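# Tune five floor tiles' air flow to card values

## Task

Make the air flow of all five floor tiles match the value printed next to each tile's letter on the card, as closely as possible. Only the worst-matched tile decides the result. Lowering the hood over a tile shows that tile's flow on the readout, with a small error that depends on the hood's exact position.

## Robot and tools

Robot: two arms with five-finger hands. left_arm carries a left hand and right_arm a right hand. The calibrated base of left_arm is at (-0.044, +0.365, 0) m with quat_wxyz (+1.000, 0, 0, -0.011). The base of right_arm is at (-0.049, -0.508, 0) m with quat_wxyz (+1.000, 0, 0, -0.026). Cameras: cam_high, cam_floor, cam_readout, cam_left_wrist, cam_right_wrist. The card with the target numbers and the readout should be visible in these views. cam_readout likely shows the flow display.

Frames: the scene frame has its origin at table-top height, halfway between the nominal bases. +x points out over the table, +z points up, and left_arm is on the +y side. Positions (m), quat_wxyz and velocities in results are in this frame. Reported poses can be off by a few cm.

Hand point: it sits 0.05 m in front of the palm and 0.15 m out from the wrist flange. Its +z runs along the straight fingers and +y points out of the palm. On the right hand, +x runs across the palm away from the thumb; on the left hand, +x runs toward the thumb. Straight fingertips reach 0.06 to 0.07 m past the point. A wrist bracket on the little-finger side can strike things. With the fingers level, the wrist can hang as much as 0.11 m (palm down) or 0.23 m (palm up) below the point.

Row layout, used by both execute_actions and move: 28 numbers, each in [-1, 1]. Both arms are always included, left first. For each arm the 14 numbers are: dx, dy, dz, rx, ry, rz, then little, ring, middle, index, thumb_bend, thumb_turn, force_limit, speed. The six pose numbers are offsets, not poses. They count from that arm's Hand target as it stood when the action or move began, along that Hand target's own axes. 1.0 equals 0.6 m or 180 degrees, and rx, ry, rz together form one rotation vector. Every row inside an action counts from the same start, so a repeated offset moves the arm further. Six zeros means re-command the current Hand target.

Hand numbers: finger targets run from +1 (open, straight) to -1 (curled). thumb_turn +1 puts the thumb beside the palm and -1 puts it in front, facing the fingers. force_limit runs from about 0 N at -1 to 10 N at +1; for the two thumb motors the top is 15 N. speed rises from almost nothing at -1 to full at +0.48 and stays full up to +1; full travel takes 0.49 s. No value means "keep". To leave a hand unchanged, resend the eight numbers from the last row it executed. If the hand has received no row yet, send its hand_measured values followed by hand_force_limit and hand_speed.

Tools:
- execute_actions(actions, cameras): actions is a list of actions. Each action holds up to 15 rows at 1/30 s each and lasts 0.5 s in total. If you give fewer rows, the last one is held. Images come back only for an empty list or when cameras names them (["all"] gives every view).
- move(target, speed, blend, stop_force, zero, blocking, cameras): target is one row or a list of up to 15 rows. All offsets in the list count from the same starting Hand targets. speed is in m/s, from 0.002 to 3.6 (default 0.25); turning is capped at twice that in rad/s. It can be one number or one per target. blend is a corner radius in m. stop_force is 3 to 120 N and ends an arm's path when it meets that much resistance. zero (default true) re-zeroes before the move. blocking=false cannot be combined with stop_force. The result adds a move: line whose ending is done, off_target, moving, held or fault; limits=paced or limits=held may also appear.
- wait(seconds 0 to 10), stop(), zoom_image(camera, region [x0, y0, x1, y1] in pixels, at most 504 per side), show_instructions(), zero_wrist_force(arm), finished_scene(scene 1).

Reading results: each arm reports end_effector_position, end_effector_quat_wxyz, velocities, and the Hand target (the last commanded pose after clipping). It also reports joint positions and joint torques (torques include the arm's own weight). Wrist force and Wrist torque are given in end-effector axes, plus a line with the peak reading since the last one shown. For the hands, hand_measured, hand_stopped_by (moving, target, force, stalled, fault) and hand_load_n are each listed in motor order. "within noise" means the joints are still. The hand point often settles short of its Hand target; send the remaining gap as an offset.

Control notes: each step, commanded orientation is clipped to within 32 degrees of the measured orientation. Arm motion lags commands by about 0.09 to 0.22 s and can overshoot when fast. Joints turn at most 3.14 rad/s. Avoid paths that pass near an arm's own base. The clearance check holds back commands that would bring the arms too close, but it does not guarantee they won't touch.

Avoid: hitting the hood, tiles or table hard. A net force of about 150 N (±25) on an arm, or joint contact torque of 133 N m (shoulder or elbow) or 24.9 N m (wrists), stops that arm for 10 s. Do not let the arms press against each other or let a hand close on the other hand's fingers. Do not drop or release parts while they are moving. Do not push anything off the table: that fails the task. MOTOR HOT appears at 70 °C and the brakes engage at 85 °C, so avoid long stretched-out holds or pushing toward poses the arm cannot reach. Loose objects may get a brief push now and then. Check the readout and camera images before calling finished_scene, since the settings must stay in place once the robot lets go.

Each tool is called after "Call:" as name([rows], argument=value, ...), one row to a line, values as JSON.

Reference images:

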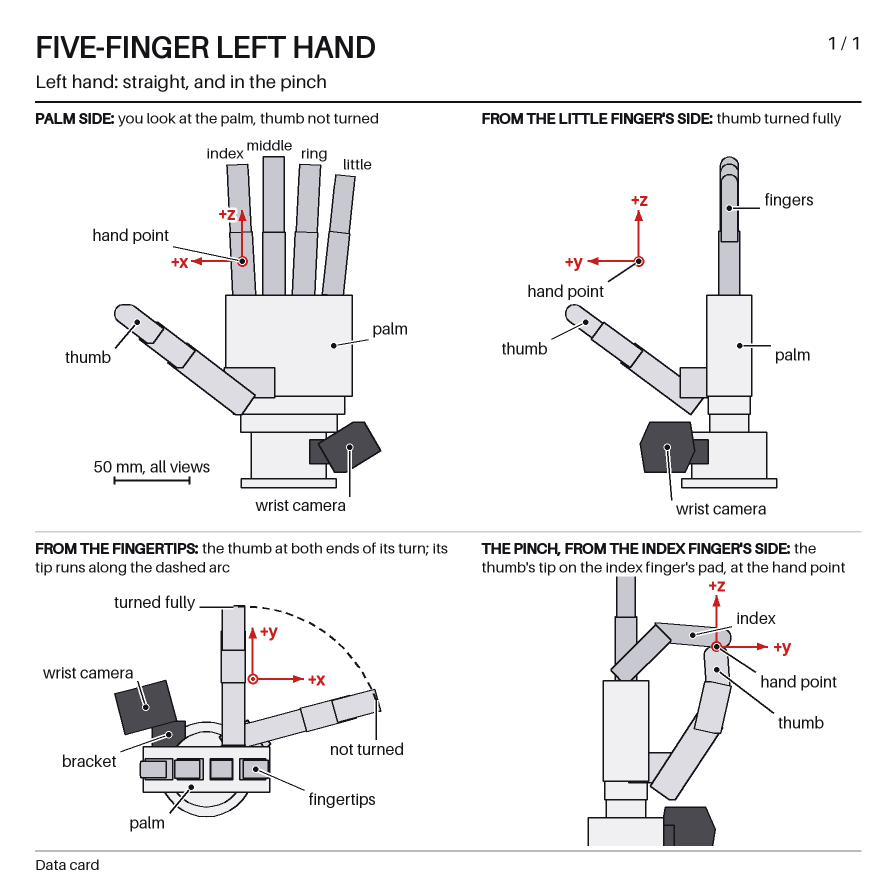

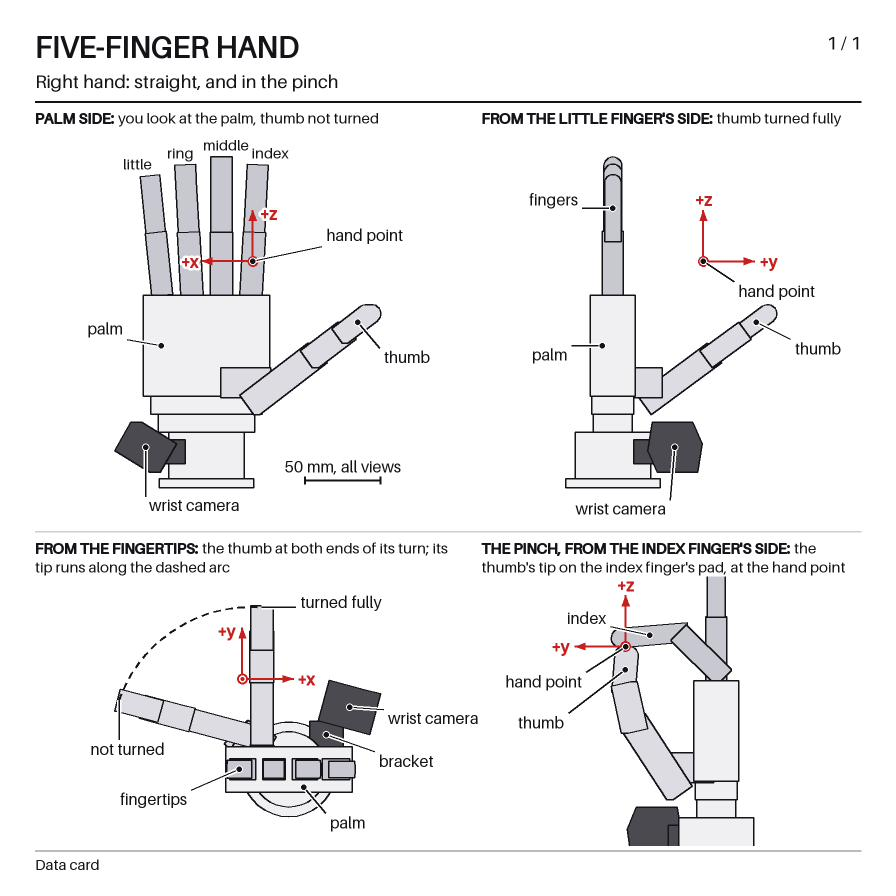

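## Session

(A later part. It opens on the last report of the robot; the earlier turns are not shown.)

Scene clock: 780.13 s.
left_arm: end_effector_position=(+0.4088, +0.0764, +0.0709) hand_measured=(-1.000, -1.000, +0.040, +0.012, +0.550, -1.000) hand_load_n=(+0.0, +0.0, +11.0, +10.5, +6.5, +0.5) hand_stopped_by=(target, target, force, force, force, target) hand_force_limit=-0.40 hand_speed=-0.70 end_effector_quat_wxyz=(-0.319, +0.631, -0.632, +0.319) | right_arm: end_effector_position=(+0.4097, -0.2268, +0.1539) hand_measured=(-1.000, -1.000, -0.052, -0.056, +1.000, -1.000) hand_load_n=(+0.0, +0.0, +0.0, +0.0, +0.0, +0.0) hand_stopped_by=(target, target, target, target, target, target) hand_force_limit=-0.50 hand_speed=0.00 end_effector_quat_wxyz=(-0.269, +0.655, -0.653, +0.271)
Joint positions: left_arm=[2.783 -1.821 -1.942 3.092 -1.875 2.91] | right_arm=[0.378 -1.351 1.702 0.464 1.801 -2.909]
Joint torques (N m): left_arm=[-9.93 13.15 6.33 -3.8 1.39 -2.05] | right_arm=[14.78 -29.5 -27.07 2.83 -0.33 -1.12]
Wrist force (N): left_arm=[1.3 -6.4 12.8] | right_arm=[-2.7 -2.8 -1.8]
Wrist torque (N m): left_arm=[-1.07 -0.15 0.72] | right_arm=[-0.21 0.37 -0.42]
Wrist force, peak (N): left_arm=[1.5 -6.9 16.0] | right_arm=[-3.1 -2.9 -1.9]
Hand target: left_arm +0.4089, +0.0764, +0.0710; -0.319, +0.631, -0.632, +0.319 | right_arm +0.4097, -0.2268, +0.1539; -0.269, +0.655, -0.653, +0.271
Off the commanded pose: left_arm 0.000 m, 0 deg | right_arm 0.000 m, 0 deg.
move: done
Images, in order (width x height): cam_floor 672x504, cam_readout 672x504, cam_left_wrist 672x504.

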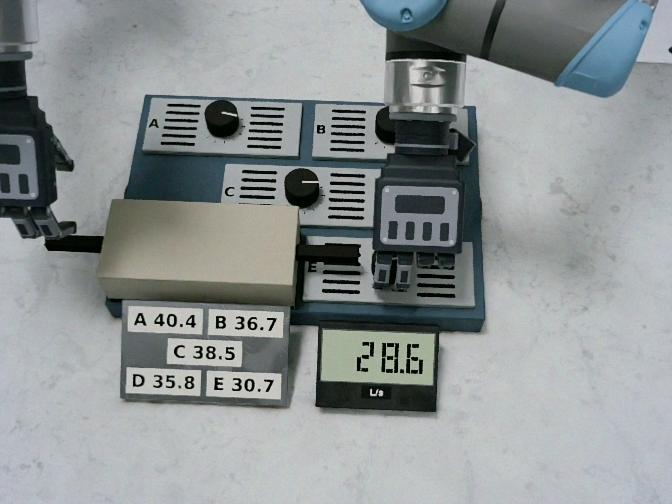

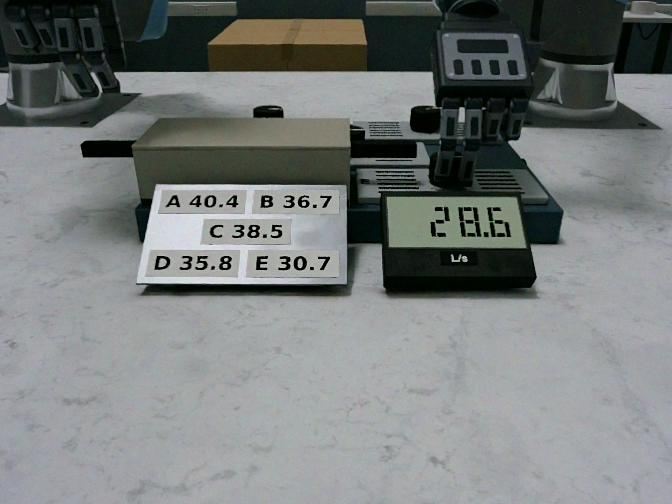

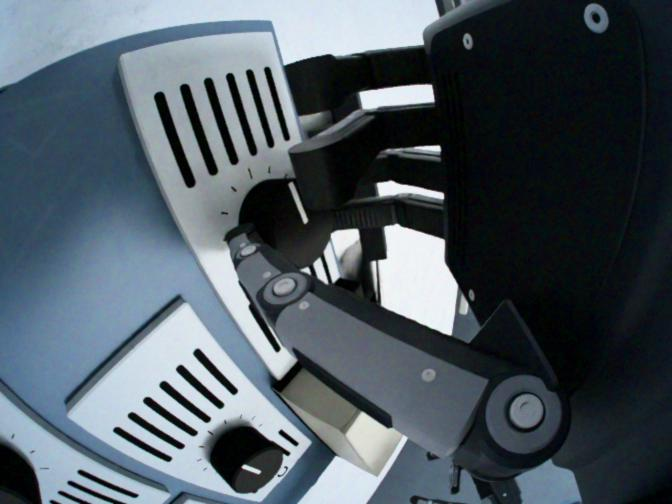

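Call:
move(target=[-0.0088, -0.0038, 0.0051, 0, -0.1342, -0.0988, -1, -1, -0.2, -0.2, 0.1, -1, -0.4, -0.7, 0, 0, 0, 0, 0, 0, -1, -1, 0, 0, 1, -1, -0.5, 0], speed=0.15, cameras=["cam_floor", "cam_readout", "cam_left_wrist"])

Call:
zoom_image(camera="cam_left_wrist", region=[160, 120, 360, 320])

Call:
zoom_image(camera="cam_readout", region=[360, 60, 560, 240])

Scene clock: 790.30 s.
left_arm: end_effector_position=(+0.4127, +0.0816, +0.0709) hand_measured=(-1.000, -1.000, +0.038, +0.012, +0.550, -1.000) hand_load_n=(+0.0, +0.0, +3.5, +8.5, +8.5, +0.5) hand_stopped_by=(target, target, force, force, force, target) hand_force_limit=-0.40 hand_speed=-0.70 end_effector_quat_wxyz=(-0.391, +0.772, -0.447, +0.225) | right_arm: end_effector_position=(+0.4097, -0.2268, +0.1539) hand_measured=(-1.000, -1.000, -0.052, -0.056, +1.000, -1.000) hand_load_n=(+0.0, +0.0, +0.0, +0.0, +0.0, +0.0) hand_stopped_by=(target, target, target, target, target, target) hand_force_limit=-0.50 hand_speed=0.00 end_effector_quat_wxyz=(-0.269, +0.655, -0.653, +0.271)
Joint positions: left_arm=[2.611 -2.037 -1.702 2.741 -2.359 2.311] | right_arm=[0.378 -1.351 1.702 0.464 1.801 -2.909]
Joint torques (N m): left_arm=[7.64 38.02 8.82 -3.57 -1.27 -2.1] | right_arm=[14.23 -26.77 -27.08 2.69 -0.36 -1.19]
Wrist force (N): left_arm=[5.4 -11.6 -4.5] | right_arm=[-2.8 -2.9 -1.9]
Wrist torque (N m): left_arm=[-1.27 -0.21 0.66] | right_arm=[-0.22 0.38 -0.43]
Wrist force, peak (N): left_arm=[13.0 -6.8 11.7] | right_arm=[-3.0 -2.9 -1.9]
Hand target: left_arm +0.4127, +0.0817, +0.0710; -0.391, +0.772, -0.447, +0.225 | right_arm +0.4097, -0.2268, +0.1539; -0.269, +0.655, -0.653, +0.271
Off the commanded pose: left_arm 0.000 m, 0 deg | right_arm 0.000 m, 0 deg.
move: done
Images, in order (width x height): cam_floor 672x504, cam_readout 672x504, cam_left_wrist 672x504.

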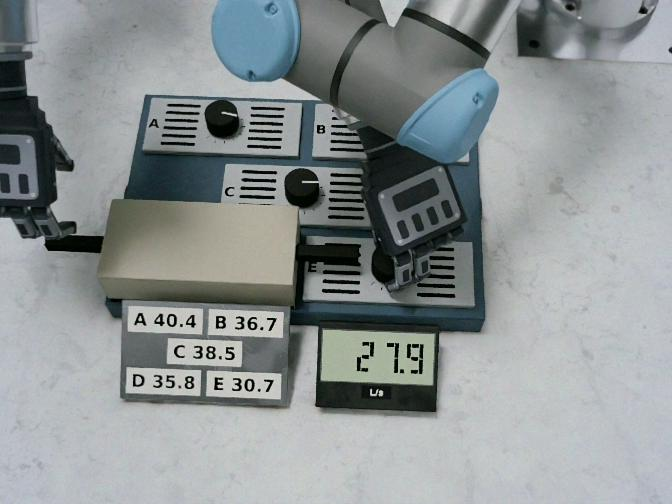

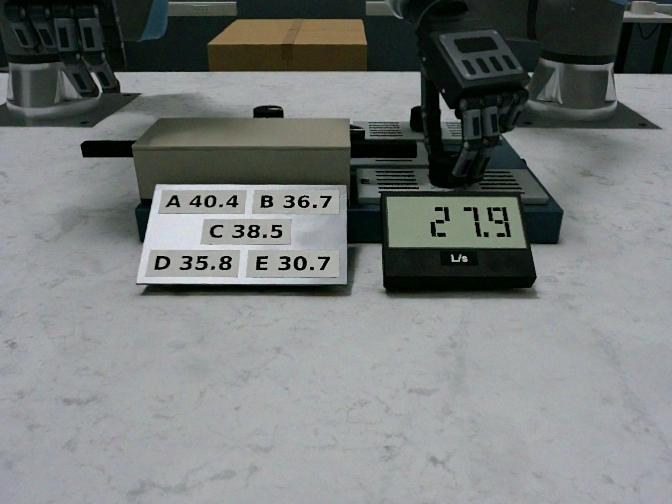

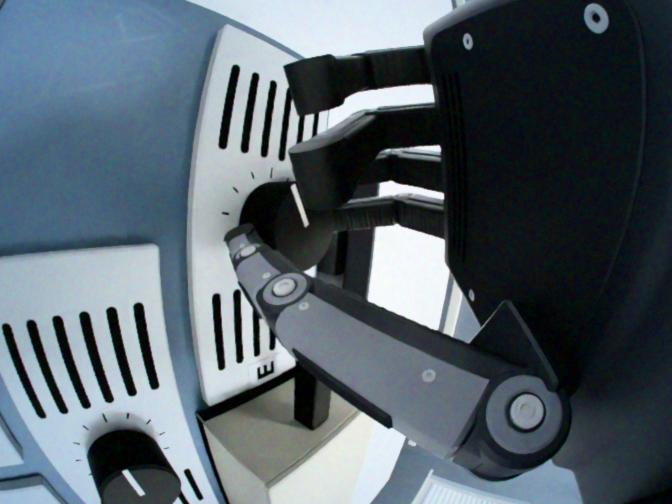

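Scaled by 2.520 from the camera's 672x504 image, which has a finer 960x720 frame.

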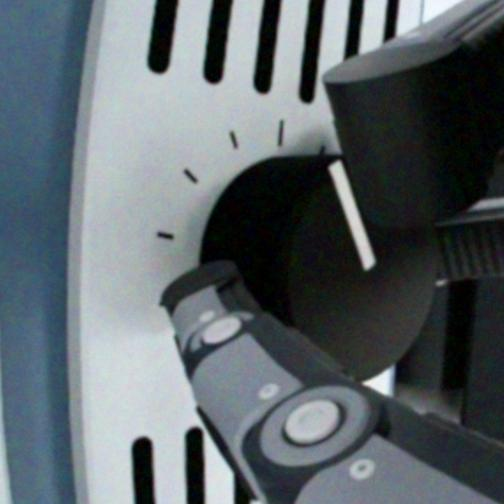

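Scaled by 2.520 from the camera's 672x504 image, which has a finer 960x720 frame.

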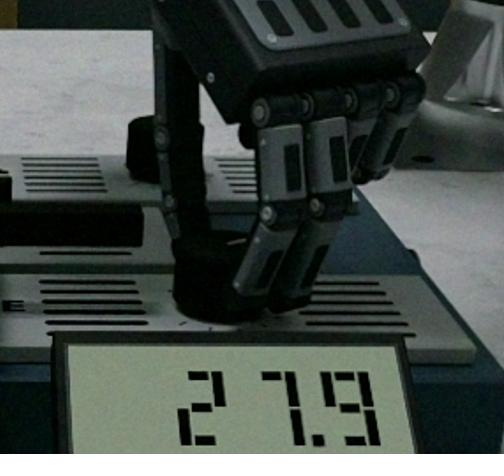

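Call:
move([
  [0.0045, 0.0058, -0.008, 0, 0.1342, 0.0988, -1, -1, -0.2, -0.2, 0.1, -1, -0.4, -0.7, 0, 0, 0, 0, 0, 0, -1, -1, 0, 0, 1, -1, -0.5, 0],
  [0.0035, 0.0123, -0.0167, 0, 0.2683, 0.1977, -1, -1, -0.2, -0.2, 0.1, -1, -0.4, -0.7, 0, 0, 0, 0, 0, 0, -1, -1, 0, 0, 1, -1, -0.5, 0],
], speed=0.2, blend=0.003, cameras=["cam_floor", "cam_left_wrist"])

Scene clock: 801.87 s.
left_arm: end_effector_position=(+0.4030, +0.0736, +0.0709) hand_measured=(-1.000, -1.000, +0.040, +0.012, +0.550, -1.000) hand_load_n=(+0.0, +0.5, +11.5, +5.0, +7.5, -3.0) hand_stopped_by=(target, target, force, force, force, target) hand_force_limit=-0.40 hand_speed=-0.70 end_effector_quat_wxyz=(+0.226, -0.446, +0.773, -0.390) | right_arm: end_effector_position=(+0.4097, -0.2268, +0.1539) hand_measured=(-1.000, -1.000, -0.052, -0.056, +1.000, -1.000) hand_load_n=(+0.0, +0.0, +0.0, +0.0, +0.0, +0.0) hand_stopped_by=(target, target, target, target, target, target) hand_force_limit=-0.50 hand_speed=0.00 end_effector_quat_wxyz=(-0.269, +0.655, -0.653, +0.271)
Joint positions: left_arm=[3.015 -1.779 -1.996 3.105 -1.272 3.373] | right_arm=[0.378 -1.351 1.702 0.464 1.801 -2.909]
Joint torques (N m): left_arm=[-1.73 32.91 0.7 -0.89 3.11 1.85] | right_arm=[14.45 -25.04 -26.58 2.72 -0.32 -1.17]
Wrist force (N): left_arm=[-6.1 -14.8 -1.8] | right_arm=[-2.8 -2.8 -1.8]
Wrist torque (N m): left_arm=[-1.30 -0.45 1.01] | right_arm=[-0.21 0.38 -0.42]
Wrist force, peak (N): left_arm=[-11.3 -9.9 13.1] | right_arm=[-3.1 -2.9 -1.9]
Hand target: left_arm +0.4029, +0.0736, +0.0710; +0.226, -0.446, +0.773, -0.390 | right_arm +0.4097, -0.2268, +0.1539; -0.269, +0.655, -0.653, +0.271
Off the commanded pose: left_arm 0.000 m, 0 deg | right_arm 0.000 m, 0 deg.
move: done
Images, in order (width x height): cam_floor 672x504, cam_left_wrist 672x504.

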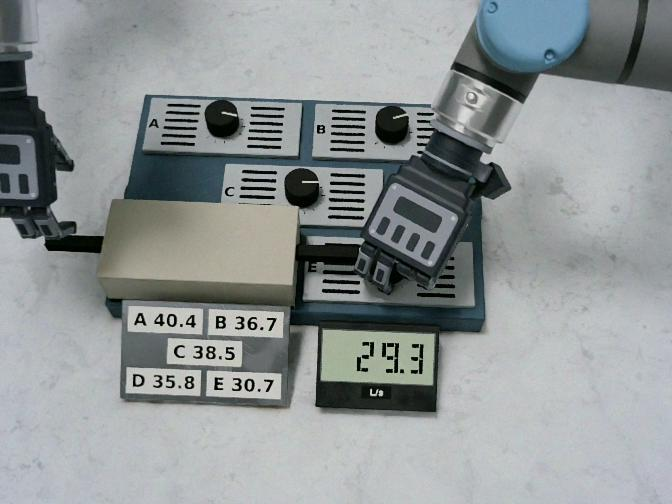

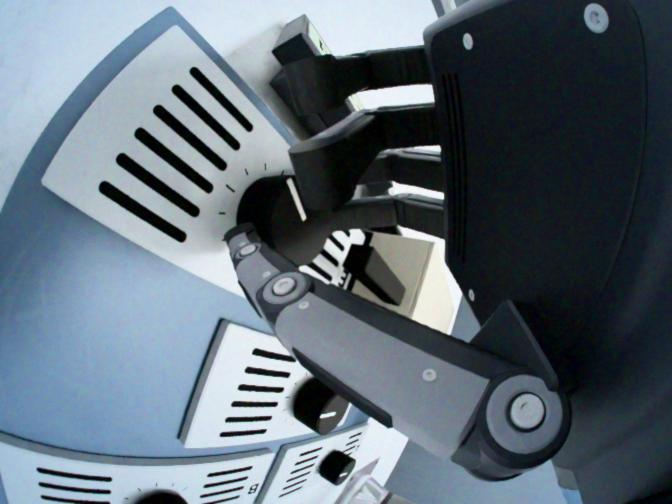

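Call:
move([
  [0, 0, 0, 0, 0, 0, -1, -1, 0.25, 0.25, 1, -1, -0.4, 0.2, 0, 0, 0, 0, 0, 0, -1, -1, 0, 0, 1, -1, -0.5, 0],
  [0, -0.1073, -0.0791, 0, 0, 0, -1, -1, 0.25, 0.25, 1, -1, -0.4, 0.2, 0, 0, 0, 0, 0, 0, -1, -1, 0, 0, 1, -1, -0.5, 0],
  [0.074, -0.1436, -0.0381, -0.0467, -0.1265, -0.1087, -1, -1, 0, 0, 1, -1, -0.4, 0.2, 0, 0, 0, 0, 0, 0, -1, -1, 0, 0, 1, -1, -0.5, 0],
], speed=[0.2, 0.2, 0.25], blend=[0, 0.01, 0], cameras=["cam_floor", "cam_readout", "cam_left_wrist"])

Call:
zoom_image(camera="cam_floor", region=[270, 200, 450, 300])

Scene clock: 825.90 s.
left_arm: end_effector_position=(+0.4090, +0.0187, +0.1538) hand_measured=(-1.000, -1.000, +0.000, +0.000, +1.000, -1.000) hand_load_n=(+0.0, -0.5, +0.0, +0.0, +0.0, +0.0) hand_stopped_by=(target, target, target, target, target, target) hand_force_limit=-0.40 hand_speed=0.20 end_effector_quat_wxyz=(-0.271, +0.653, -0.654, +0.270) | right_arm: end_effector_position=(+0.4097, -0.2268, +0.1539) hand_measured=(-1.000, -1.000, -0.052, -0.056, +1.000, -1.000) hand_load_n=(+0.0, +0.0, +0.0, +0.0, +0.0, +0.0) hand_stopped_by=(target, target, target, target, target, target) hand_force_limit=-0.50 hand_speed=0.00 end_effector_quat_wxyz=(-0.269, +0.655, -0.653, +0.271)
Joint positions: left_arm=[2.683 -1.886 -1.585 2.626 -1.904 2.79] | right_arm=[0.378 -1.351 1.702 0.464 1.801 -2.909]
Joint torques (N m): left_arm=[-5.51 31.27 24.41 -3.14 -1.85 -2.3] | right_arm=[14.69 -22.91 -26.55 2.62 -0.49 -1.09]
Wrist force (N): left_arm=[0.5 -3.9 -0.2] | right_arm=[-2.7 -2.8 -1.6]
Wrist torque (N m): left_arm=[-1.13 -0.19 0.60] | right_arm=[-0.22 0.35 -0.42]
Wrist force, peak (N): left_arm=[-6.8 -14.3 -1.2] | right_arm=[-3.1 -3.0 -1.8]
Hand target: left_arm +0.4090, +0.0187, +0.1538; -0.271, +0.653, -0.654, +0.270 | right_arm +0.4097, -0.2268, +0.1539; -0.269, +0.655, -0.653, +0.271
Off the commanded pose: left_arm 0.000 m, 0 deg | right_arm 0.000 m, 0 deg.
move: done
Images, in order (width x height): cam_floor 672x504, cam_readout 672x504, cam_left_wrist 672x504.

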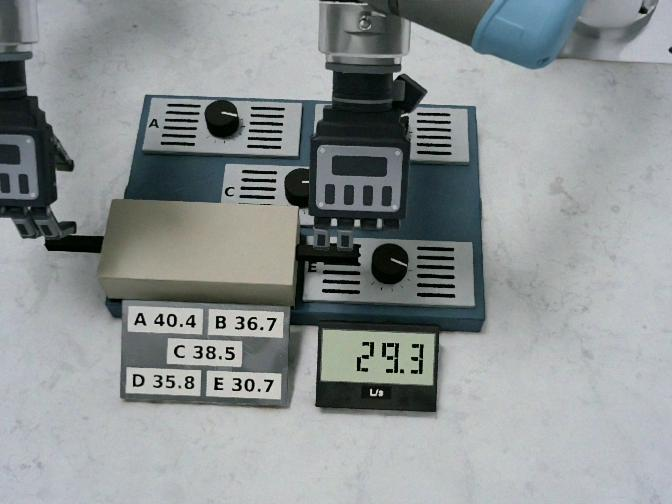

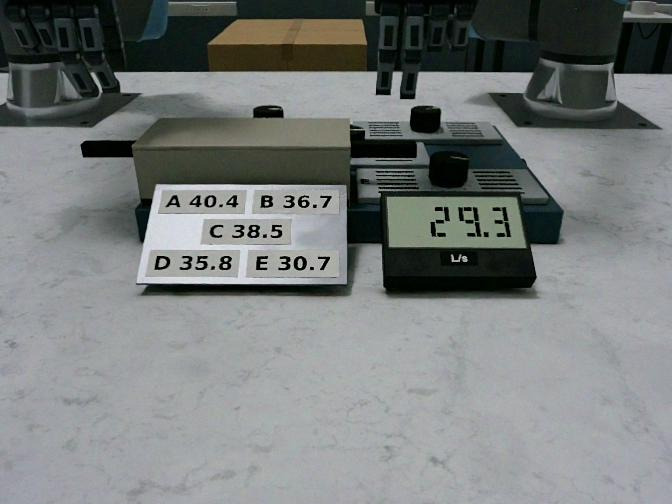

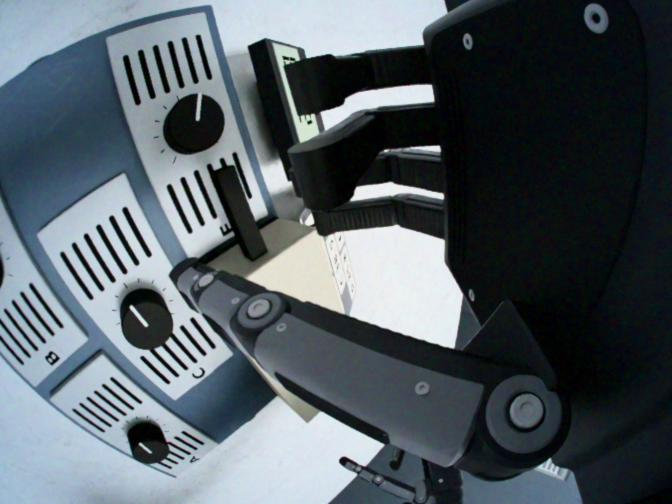

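Scaled by 2.800 from the camera's 672x504 image, which has a finer 960x720 frame.

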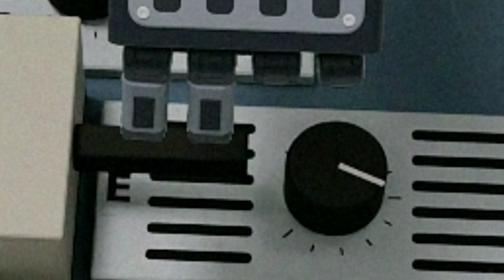

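Call:
move([
  [0, 0.0872, 0.0872, 0, 0, 0, -1, -1, 0, 0, 1, -1, -0.4, 0.2, 0, 0.088, 0.0864, 0, 0, 0, -1, -1, 0, 0, 1, -1, -0.5, 0],
  [0, 0.1023, 0.1023, 0, 0, 0, -1, -1, 0, 0, 1, -1, -0.4, 0.2, 0, 0.1031, 0.1015, 0, 0, 0, -1, -1, 0, 0, 1, -1, -0.5, 0],
  [0, 0.1082, 0.0893, -0.125, 0, 0, -1, -1, 0, 0, 1, -1, -0.4, 0.2, 0, 0.109, 0.0885, -0.125, 0, 0, -1, -1, 0, 0, 1, -1, -0.5, 0],
  [0, 0.1123, 0.0746, -0.25, 0, 0, -1, -1, 0, 0, 1, -1, -0.4, 0.2, 0, 0.1131, 0.0738, -0.25, 0, 0, -1, -1, 0, 0, 1, -1, -0.5, 0],
  [0, 0.1123, 0.0746, -0.25, 0, 0, -1, -1, 0, 0, -0.3, -1, -0.5, -0.5, 0, 0.1131, 0.0738, -0.25, 0, 0, -1, -1, 0, 0, -0.3, -1, -0.5, -0.5],
], speed=[0.25, 0.1, 0.15, 0.15, 0.1], blend=[0.003, 0.001, 0.002, 0, 0], cameras=["cam_readout", "cam_left_wrist", "cam_right_wrist"])

Scene clock: 841.07 s.
left_arm: end_effector_position=(+0.3930, +0.0188, +0.0745) hand_measured=(-1.000, -1.000, +0.000, +0.000, -0.016, -1.000) hand_load_n=(+0.0, +0.0, +0.0, +0.0, +4.5, +0.0) hand_stopped_by=(target, target, target, target, force, target) hand_force_limit=-0.50 hand_speed=-0.50 end_effector_quat_wxyz=(-0.001, +0.707, -0.707, +0.000) | right_arm: end_effector_position=(+0.3928, -0.2271, +0.0747) hand_measured=(-1.000, -1.000, -0.052, -0.056, +0.056, -1.000) hand_load_n=(+0.0, +0.0, +0.0, +0.0, +3.5, +1.0) hand_stopped_by=(target, target, target, target, force, target) hand_force_limit=-0.50 hand_speed=-0.50 end_effector_quat_wxyz=(+0.002, +0.708, -0.707, +0.000)
Joint positions: left_arm=[2.825 -2.37 -1.12 1.919 -1.572 2.804] | right_arm=[0.275 -0.837 1.239 1.172 1.574 -2.919]
Joint torques (N m): left_arm=[-3.61 56 21.42 -1.85 0.88 -2.22] | right_arm=[12.9 -37.85 -26.03 1.32 -0.7 1.76]
Wrist force (N): left_arm=[0.4 2.3 -3.1] | right_arm=[-2.4 -0.3 -4.9]
Wrist torque (N m): left_arm=[-0.51 -0.41 0.31] | right_arm=[-0.07 0.48 -0.20]
Wrist force, peak (N): left_arm=[-0.1 -34.7 -18.4] | right_arm=[-2.7 -5.9 -1.5]
Hand target: left_arm +0.3930, +0.0188, +0.0745; -0.001, +0.707, -0.707, +0.000 | right_arm +0.3928, -0.2271, +0.0747; +0.002, +0.708, -0.707, +0.000
Off the commanded pose: left_arm 0.000 m, 0 deg | right_arm 0.000 m, 0 deg.
move: done
Images, in order (width x height): cam_readout 672x504, cam_left_wrist 672x504, cam_right_wrist 672x504.

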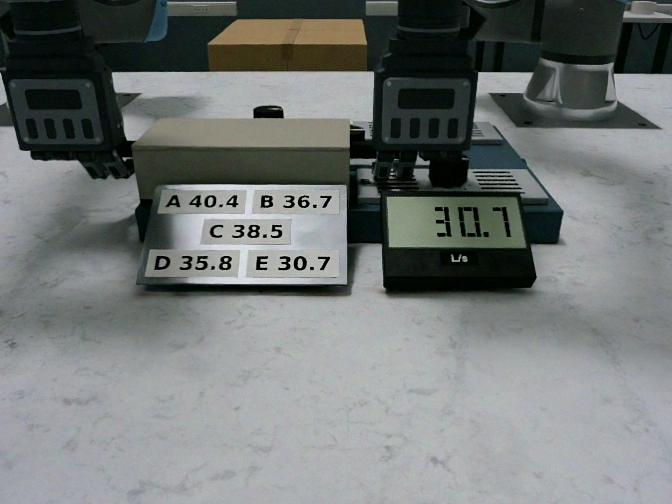

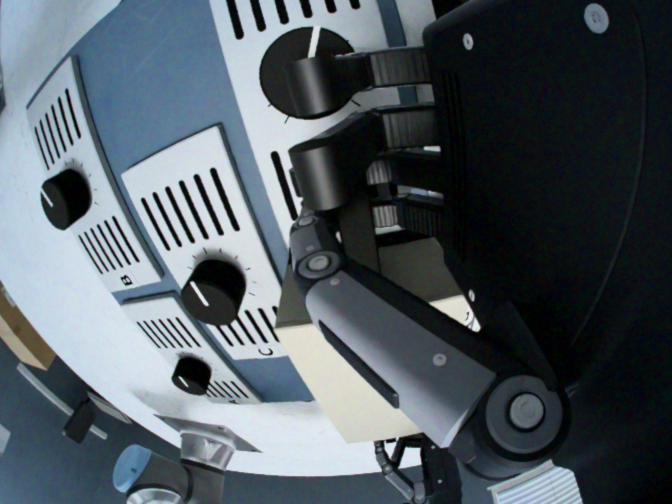

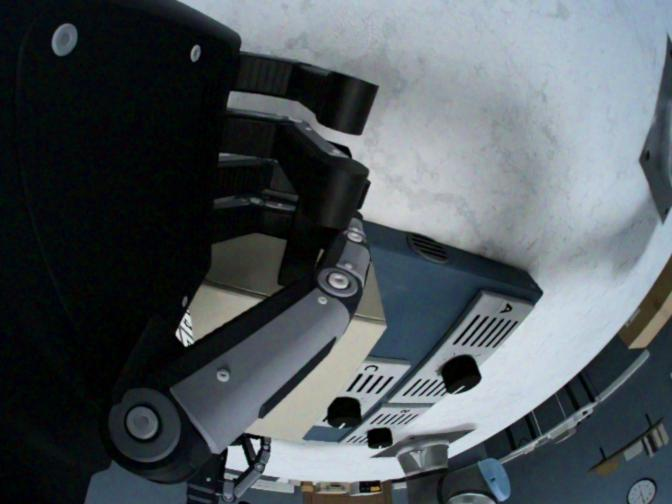

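Call:
zoom_image(camera="cam_readout", region=[380, 180, 540, 300])

Scaled by 3.150 from the camera's 672x504 image, which has a finer 960x720 frame.

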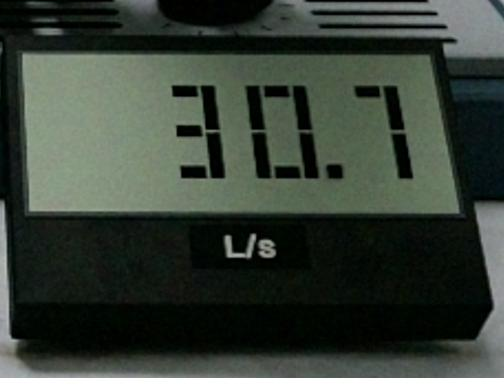

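Call:
move([
  [0, 0, -0.02, 0, 0, 0, -1, -1, 0, 0, -0.3, -1, -0.5, -0.5, 0, 0, -0.02, 0, 0, 0, -1, -1, 0, 0, -0.3, -1, -0.5, -0.5],
  [0, 0, 0, 0, 0, 0, -1, -1, 0, 0, -0.3, -1, -0.5, -0.5, 0, 0, 0, 0, 0, 0, -1, -1, 0, 0, -0.3, -1, -0.5, -0.5],
], speed=0.06, cameras=["cam_readout", "cam_floor"])

Call:
zoom_image(camera="cam_floor", region=[80, 180, 320, 340])

Call:
zoom_image(camera="cam_readout", region=[120, 100, 380, 240])

Scene clock: 855.73 s.
left_arm: end_effector_position=(+0.3930, +0.0188, +0.0744) hand_measured=(-1.000, -1.000, +0.000, +0.000, -0.016, -1.000) hand_load_n=(+0.0, +0.0, +0.0, +0.0, +5.0, +0.0) hand_stopped_by=(target, target, target, target, force, target) hand_force_limit=-0.50 hand_speed=-0.50 end_effector_quat_wxyz=(-0.001, +0.707, -0.707, -0.001) | right_arm: end_effector_position=(+0.3928, -0.2271, +0.0746) hand_measured=(-1.000, -1.000, -0.052, -0.056, +0.056, -1.000) hand_load_n=(+0.0, -0.5, +0.0, +0.0, +3.5, +0.5) hand_stopped_by=(target, target, target, target, force, target) hand_force_limit=-0.50 hand_speed=-0.50 end_effector_quat_wxyz=(+0.002, +0.708, -0.707, +0.000)
Joint positions: left_arm=[2.825 -2.371 -1.12 1.919 -1.572 2.804] | right_arm=[0.275 -0.836 1.239 1.172 1.574 -2.919]
Joint torques (N m): left_arm=[-0.05 60.97 24.59 -3.76 -1.17 -1.13] | right_arm=[8.56 -52.75 -24.89 4.94 -0.2 -0.89]
Wrist force (N): left_arm=[0.9 2.9 1.1] | right_arm=[-2.0 -1.4 -0.8]
Wrist torque (N m): left_arm=[-0.57 -0.35 0.32] | right_arm=[-0.10 0.40 -0.26]
Wrist force, peak (N): left_arm=[1.7 -0.3 5.0] | right_arm=[-2.3 -6.0 -10.5]
Hand target: left_arm +0.3930, +0.0188, +0.0745; -0.001, +0.707, -0.707, +0.000 | right_arm +0.3928, -0.2271, +0.0747; +0.002, +0.708, -0.707, +0.000
Off the commanded pose: left_arm 0.000 m, 0 deg | right_arm 0.000 m, 0 deg.
move: done
Images, in order (width x height): cam_floor 672x504, cam_readout 672x504.

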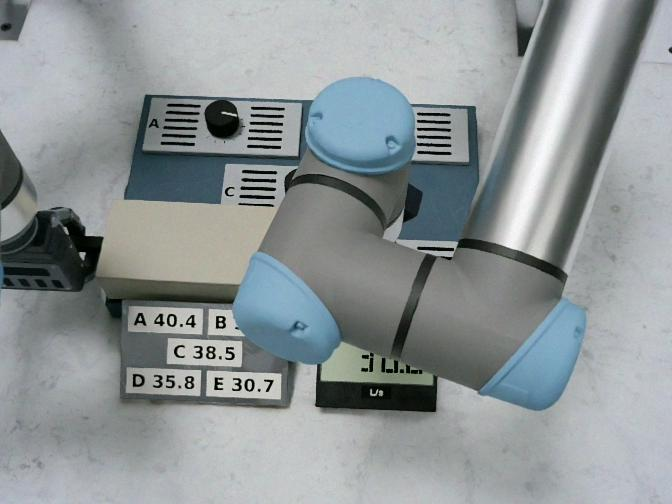

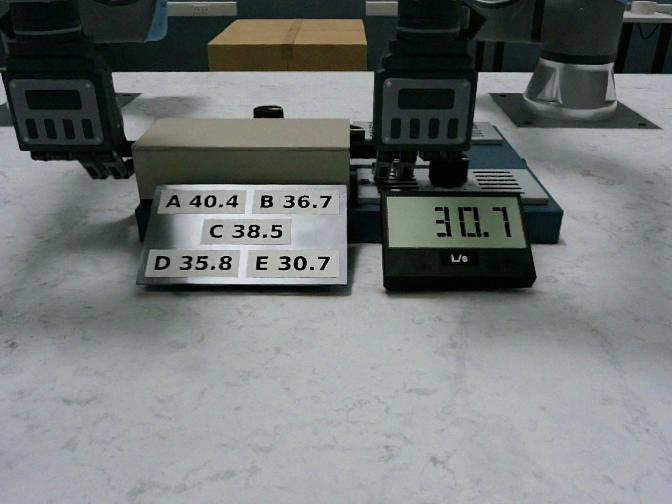

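Scaled by 2.100 from the camera's 672x504 image, which has a finer 960x720 frame.

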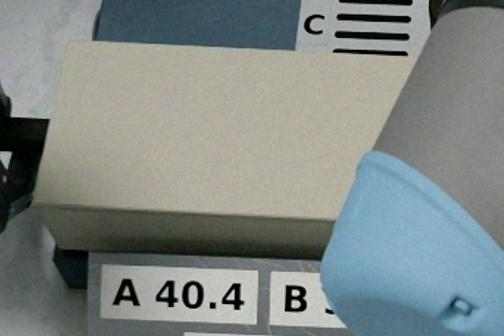

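Scaled by 1.938 from the camera's 672x504 image, which has a finer 960x720 frame.

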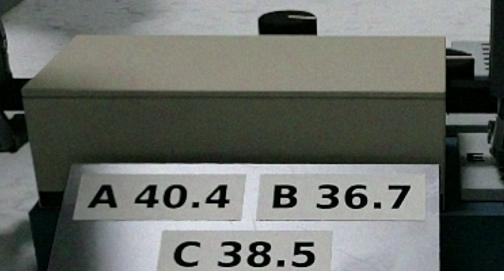

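Call:
move([
  [0, 0, -0.015, 0, 0, 0, -1, -1, 0, 0, -0.3, -1, -0.5, -0.5, 0, 0, -0.015, 0, 0, 0, -1, -1, 0, 0, -0.3, -1, -0.5, -0.5],
  [0, 0.005, -0.015, 0, 0, 0, -1, -1, 0, 0, -0.3, -1, -0.5, -0.5, 0, 0.005, -0.015, 0, 0, 0, -1, -1, 0, 0, -0.3, -1, -0.5, -0.5],
  [0, 0.005, 0, 0, 0, 0, -1, -1, 0, 0, -0.3, -1, -0.5, -0.5, 0, 0.005, 0, 0, 0, 0, -1, -1, 0, 0, -0.3, -1, -0.5, -0.5],
], speed=0.06, blend=[0.001, 0.001, 0], cameras=["cam_readout"])

Call:
zoom_image(camera="cam_readout", region=[120, 100, 560, 300])

Scene clock: 861.93 s.
left_arm: end_effector_position=(+0.3900, +0.0188, +0.0744) hand_measured=(-1.000, -1.000, +0.000, +0.000, -0.016, -1.000) hand_load_n=(+0.0, +0.0, +0.0, +0.0, +1.5, +0.0) hand_stopped_by=(target, target, target, target, force, target) hand_force_limit=-0.50 hand_speed=-0.50 end_effector_quat_wxyz=(-0.001, +0.707, -0.707, -0.001) | right_arm: end_effector_position=(+0.3898, -0.2271, +0.0746) hand_measured=(-1.000, -1.000, -0.052, -0.056, +0.056, -1.000) hand_load_n=(+0.0, +0.0, +0.0, +0.0, +4.0, +0.5) hand_stopped_by=(target, target, target, target, force, target) hand_force_limit=-0.50 hand_speed=-0.50 end_effector_quat_wxyz=(+0.002, +0.708, -0.707, +0.000)
Joint positions: left_arm=[2.823 -2.364 -1.132 1.925 -1.572 2.802] | right_arm=[0.276 -0.843 1.25 1.167 1.574 -2.918]
Joint torques (N m): left_arm=[7.45 59.08 23.42 -4.29 0.93 1.69] | right_arm=[4.59 -51.62 -25.07 5 0.42 -0.37]
Wrist force (N): left_arm=[0.9 -1.3 -0.3] | right_arm=[-2.6 -0.2 0.8]
Wrist torque (N m): left_arm=[-0.63 -0.39 0.46] | right_arm=[-0.06 0.37 -0.35]
Wrist force, peak (N): left_arm=[3.1 -2.8 3.4] | right_arm=[-2.5 -0.7 -7.9]
Hand target: left_arm +0.3900, +0.0188, +0.0745; -0.001, +0.707, -0.707, +0.000 | right_arm +0.3898, -0.2271, +0.0747; +0.002, +0.708, -0.707, +0.000
Off the commanded pose: left_arm 0.000 m, 0 deg | right_arm 0.000 m, 0 deg.
move: done
Images, in order (width x height): cam_readout 672x504.

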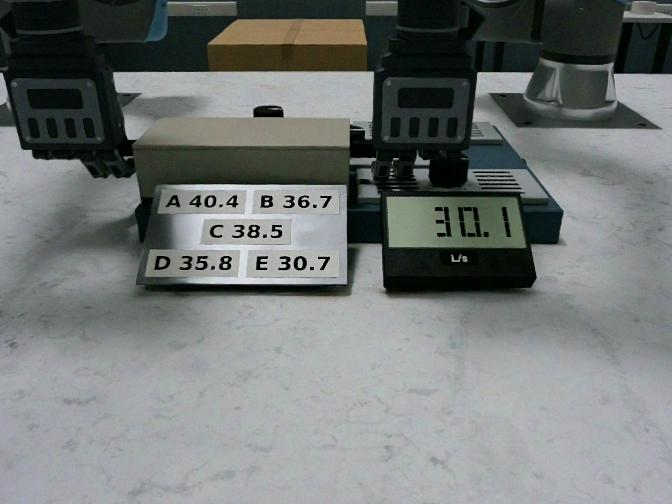

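Scaled by 1.145 from the camera's 672x504 image, which has a finer 960x720 frame.

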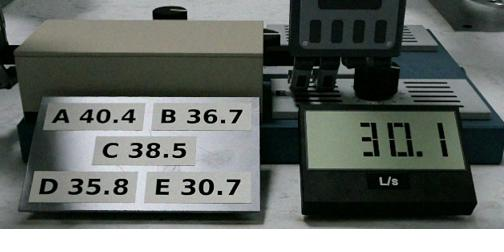

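Call:
move([
  [0, 0, -0.015, 0, 0, 0, -1, -1, 0, 0, -0.3, -1, -0.5, -0.5, 0, 0, -0.015, 0, 0, 0, -1, -1, 0, 0, -0.3, -1, -0.5, -0.5],
  [-0.005, 0, -0.015, 0, 0, 0, -1, -1, 0, 0, -0.3, -1, -0.5, -0.5, -0.005, 0, -0.015, 0, 0, 0, -1, -1, 0, 0, -0.3, -1, -0.5, -0.5],
  [-0.005, 0, 0, 0, 0, 0, -1, -1, 0, 0, -0.3, -1, -0.5, -0.5, -0.005, 0, 0, 0, 0, 0, -1, -1, 0, 0, -0.3, -1, -0.5, -0.5],
], speed=0.06, blend=[0.001, 0.001, 0], cameras=["cam_readout"])

Call:
move([
  [0, 0, -0.015, 0, 0, 0, -1, -1, 0, 0, -0.3, -1, -0.5, -0.5, 0, 0, -0.015, 0, 0, 0, -1, -1, 0, 0, -0.3, -1, -0.5, -0.5],
  [0.01, 0, -0.015, 0, 0, 0, -1, -1, 0, 0, -0.3, -1, -0.5, -0.5, 0.01, 0, -0.015, 0, 0, 0, -1, -1, 0, 0, -0.3, -1, -0.5, -0.5],
  [0.01, 0, 0, 0, 0, 0, -1, -1, 0, 0, -0.3, -1, -0.5, -0.5, 0.01, 0, 0, 0, 0, 0, -1, -1, 0, 0, -0.3, -1, -0.5, -0.5],
], speed=0.06, blend=[0.001, 0.001, 0], cameras=["cam_readout"])

Scene clock: 868.00 s.
left_arm: end_effector_position=(+0.3900, +0.0219, +0.0744) hand_measured=(-1.000, -1.000, +0.000, +0.000, -0.016, -1.000) hand_load_n=(+0.0, +0.0, +0.0, +0.0, +0.0, +0.0) hand_stopped_by=(target, target, target, target, force, target) hand_force_limit=-0.50 hand_speed=-0.50 end_effector_quat_wxyz=(-0.001, +0.707, -0.707, -0.001) | right_arm: end_effector_position=(+0.3897, -0.2240, +0.0746) hand_measured=(-1.000, -1.000, -0.052, -0.056, +0.056, -1.000) hand_load_n=(+0.0, -1.0, +0.0, +0.0, +3.0, +0.5) hand_stopped_by=(target, target, target, target, force, target) hand_force_limit=-0.50 hand_speed=-0.50 end_effector_quat_wxyz=(+0.002, +0.708, -0.707, +0.000) end_effector_velocity=(-0.001, -0.001, +0.002) end_effector_angular_velocity=(-0.001, +0.003, +0.000)
Joint positions: left_arm=[2.828 -2.36 -1.139 1.928 -1.572 2.807] | right_arm=[0.282 -0.84 1.244 1.17 1.574 -2.913]
Joint velocities: left_arm=[within noise] | right_arm=[-0.001 -0.002 -0.001 0.005 0 0]
Joint torques (N m): left_arm=[-6.89 56.95 22.91 -4.72 -1.35 -2.24] | right_arm=[-13.21 -50.59 -25.54 5.18 -0.1 -2.25]
Wrist force (N): left_arm=[0.8 -2.3 -1.3] | right_arm=[-3.2 -3.4 -2.3]
Wrist torque (N m): left_arm=[-0.64 -0.38 0.40] | right_arm=[-0.16 0.48 -0.44]
Wrist force, peak (N): left_arm=[5.7 -0.8 3.6] | right_arm=[-2.6 -5.6 -9.2]
Hand target: left_arm +0.3901, +0.0218, +0.0745; -0.001, +0.707, -0.707, +0.000 | right_arm +0.3898, -0.2241, +0.0747; +0.002, +0.708, -0.707, +0.000
Off the commanded pose: left_arm 0.000 m, 0 deg | right_arm 0.000 m, 0 deg.
move: done
Images, in order (width x height): cam_readout 672x504.

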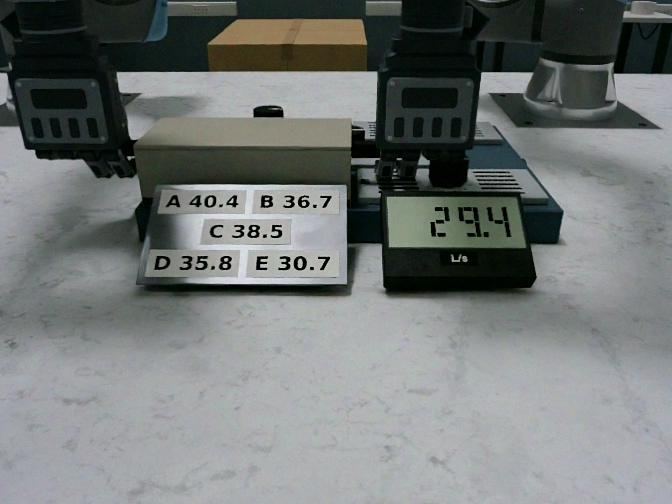

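Scene clock: 868.77 s.
left_arm: end_effector_position=(+0.3900, +0.0158, +0.0744) hand_measured=(-1.000, -1.000, +0.000, +0.000, -0.016, -1.000) hand_load_n=(+0.0, +0.0, +0.0, +0.0, +0.0, +0.0) hand_stopped_by=(target, target, target, target, force, target) hand_force_limit=-0.50 hand_speed=-0.50 end_effector_quat_wxyz=(-0.001, +0.707, -0.707, -0.001) | right_arm: end_effector_position=(+0.3898, -0.2302, +0.0746) hand_measured=(-1.000, -1.000, -0.052, -0.056, +0.056, -1.000) hand_load_n=(+0.0, -0.5, +0.0, +0.0, +2.5, +0.5) hand_stopped_by=(target, target, target, target, force, target) hand_force_limit=-0.50 hand_speed=-0.50 end_effector_quat_wxyz=(+0.002, +0.708, -0.707, +0.000)
Joint positions: left_arm=[2.818 -2.368 -1.124 1.921 -1.572 2.797] | right_arm=[0.27 -0.846 1.256 1.165 1.574 -2.924]
Joint torques (N m): left_arm=[5.27 59.28 21.84 -4.47 -0.72 1.76] | right_arm=[13.81 -50.37 -23.93 4.75 0.84 2.52]
Wrist force (N): left_arm=[1.0 -2.3 -1.2] | right_arm=[-2.1 -3.1 -1.7]
Wrist torque (N m): left_arm=[-0.65 -0.40 0.34] | right_arm=[-0.15 0.43 -0.38]
Wrist force, peak (N): left_arm=[-0.2 -1.7 3.3] | right_arm=[-1.7 -6.3 -8.9]
Hand target: left_arm +0.3900, +0.0158, +0.0745; -0.001, +0.707, -0.707, +0.000 | right_arm +0.3898, -0.2301, +0.0747; +0.002, +0.708, -0.707, +0.000
Off the commanded pose: left_arm 0.000 m, 0 deg | right_arm 0.000 m, 0 deg.
move: done
Images, in order (width x height): cam_readout 672x504.

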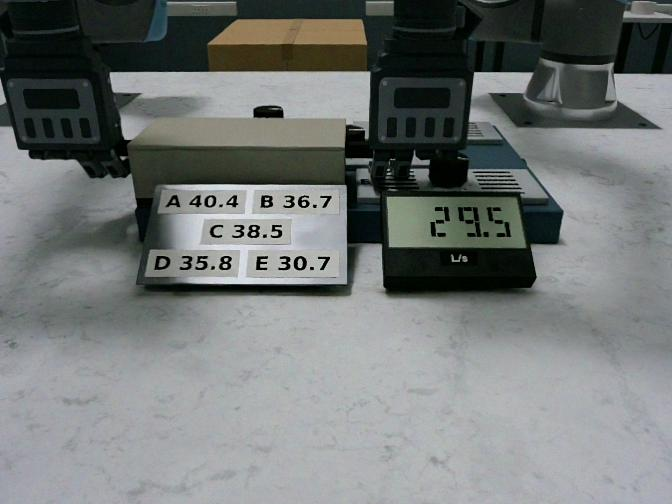

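Call:
move([
  [0, 0, -0.015, 0, 0, 0, -1, -1, 0, 0, -0.3, -1, -0.5, -0.5, 0, 0, -0.015, 0, 0, 0, -1, -1, 0, 0, -0.3, -1, -0.5, -0.5],
  [-0.005, -0.01, -0.015, 0, 0, 0, -1, -1, 0, 0, -0.3, -1, -0.5, -0.5, -0.005, -0.01, -0.015, 0, 0, 0, -1, -1, 0, 0, -0.3, -1, -0.5, -0.5],
  [-0.005, -0.01, 0, 0, 0, 0, -1, -1, 0, 0, -0.3, -1, -0.5, -0.5, -0.005, -0.01, 0, 0, 0, 0, -1, -1, 0, 0, -0.3, -1, -0.5, -0.5],
], speed=0.06, blend=[0.001, 0.001, 0], cameras=["cam_readout"])

Call:
move([
  [0, 0, -0.015, 0, 0, 0, -1, -1, 0, 0, -0.3, -1, -0.5, -0.5, 0, 0, -0.015, 0, 0, 0, -1, -1, 0, 0, -0.3, -1, -0.5, -0.5],
  [0, 0.005, -0.015, 0, 0, 0, -1, -1, 0, 0, -0.3, -1, -0.5, -0.5, 0, 0.005, -0.015, 0, 0, 0, -1, -1, 0, 0, -0.3, -1, -0.5, -0.5],
  [0, 0.005, 0, 0, 0, 0, -1, -1, 0, 0, -0.3, -1, -0.5, -0.5, 0, 0.005, 0, 0, 0, 0, -1, -1, 0, 0, -0.3, -1, -0.5, -0.5],
], speed=0.06, blend=[0.001, 0.001, 0], cameras=["cam_readout"])

Scene clock: 877.47 s.
left_arm: end_effector_position=(+0.3960, +0.0188, +0.0744) hand_measured=(-1.000, -1.000, +0.000, +0.000, -0.012, -1.000) hand_load_n=(+0.0, +0.5, +0.0, +0.0, +23.0, +1.0) hand_stopped_by=(target, target, target, target, force, target) hand_force_limit=-0.50 hand_speed=-0.50 end_effector_quat_wxyz=(-0.001, +0.707, -0.707, -0.001) | right_arm: end_effector_position=(+0.3957, -0.2270, +0.0746) hand_measured=(-1.000, -1.000, -0.052, -0.056, +0.058, -1.000) hand_load_n=(+0.0, +0.0, +0.0, +0.5, +8.0, +1.5) hand_stopped_by=(target, target, target, target, force, target) hand_force_limit=-0.50 hand_speed=-0.50 end_effector_quat_wxyz=(+0.002, +0.708, -0.707, +0.000)
Joint positions: left_arm=[2.827 -2.377 -1.108 1.914 -1.572 2.806] | right_arm=[0.274 -0.83 1.227 1.177 1.574 -2.92]
Joint torques (N m): left_arm=[3.02 55.68 28.58 0.27 -0.98 -3.19] | right_arm=[-13.25 -52.54 -30.08 3.15 0.49 -1.58]
Wrist force (N): left_arm=[-1.3 20.2 -4.6] | right_arm=[-2.7 8.5 -0.1]
Wrist torque (N m): left_arm=[-0.21 -0.41 0.12] | right_arm=[0.23 0.39 -0.16]
Wrist force, peak (N): left_arm=[-0.7 19.0 -15.1] | right_arm=[-3.1 6.6 -9.3]
Hand target: left_arm +0.3960, +0.0188, +0.0745; -0.001, +0.707, -0.707, +0.000 | right_arm +0.3958, -0.2271, +0.0747; +0.002, +0.708, -0.707, +0.000
Off the commanded pose: left_arm 0.000 m, 0 deg | right_arm 0.000 m, 0 deg.
move: done
Images, in order (width x height): cam_readout 672x504.

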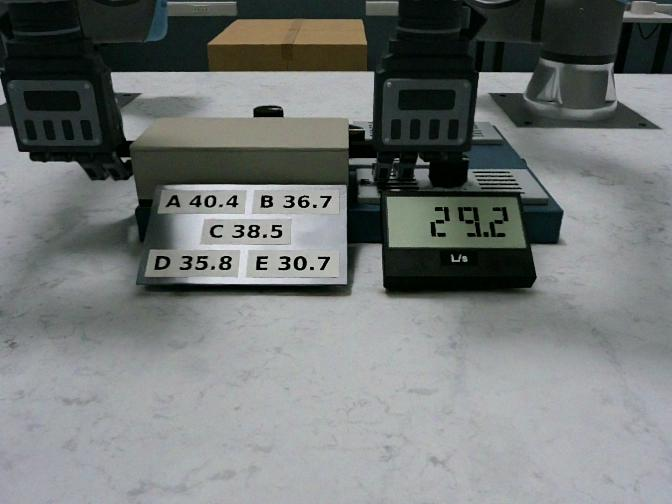

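Scene clock: 878.23 s.
left_arm: end_effector_position=(+0.3930, +0.0188, +0.0744) hand_measured=(-1.000, -1.000, +0.000, +0.000, -0.016, -1.000) hand_load_n=(+0.0, +0.0, +0.0, +0.0, +4.5, +0.0) hand_stopped_by=(target, target, target, target, force, target) hand_force_limit=-0.50 hand_speed=-0.50 end_effector_quat_wxyz=(-0.001, +0.707, -0.707, -0.001) | right_arm: end_effector_position=(+0.3928, -0.2271, +0.0746) hand_measured=(-1.000, -1.000, -0.052, -0.056, +0.058, -1.000) hand_load_n=(+0.0, +0.0, +0.0, +0.0, +4.5, +0.5) hand_stopped_by=(target, target, target, target, force, target) hand_force_limit=-0.50 hand_speed=-0.50 end_effector_quat_wxyz=(+0.002, +0.708, -0.707, +0.000)
Joint positions: left_arm=[2.825 -2.37 -1.12 1.919 -1.572 2.804] | right_arm=[0.275 -0.836 1.239 1.172 1.574 -2.919]
Joint torques (N m): left_arm=[7.79 59.99 23.9 -3.88 -1.2 2.07] | right_arm=[13.6 -52.1 -28.36 4.36 -0.19 -0.23]
Wrist force (N): left_arm=[0.3 2.1 0.0] | right_arm=[-2.1 1.8 0.0]
Wrist torque (N m): left_arm=[-0.61 -0.29 0.39] | right_arm=[0.00 0.35 -0.29]
Wrist force, peak (N): left_arm=[-0.9 20.4 -5.0] | right_arm=[-2.4 8.0 -0.3]
Hand target: left_arm +0.3930, +0.0188, +0.0745; -0.001, +0.707, -0.707, +0.000 | right_arm +0.3928, -0.2271, +0.0747; +0.002, +0.708, -0.707, +0.000
Off the commanded pose: left_arm 0.000 m, 0 deg | right_arm 0.000 m, 0 deg.
move: done
Images, in order (width x height): cam_readout 672x504.

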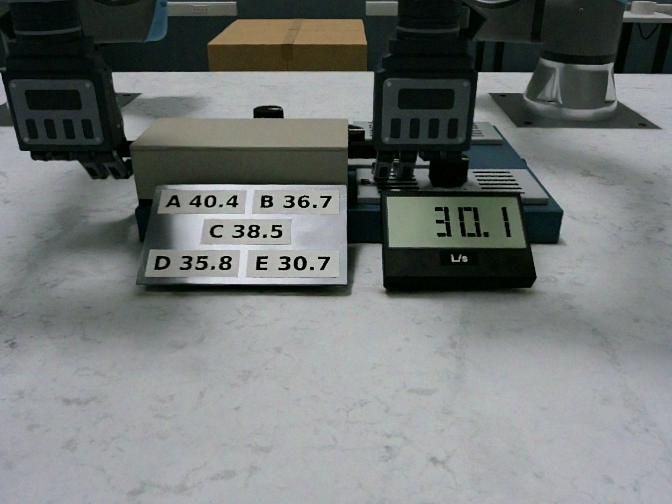

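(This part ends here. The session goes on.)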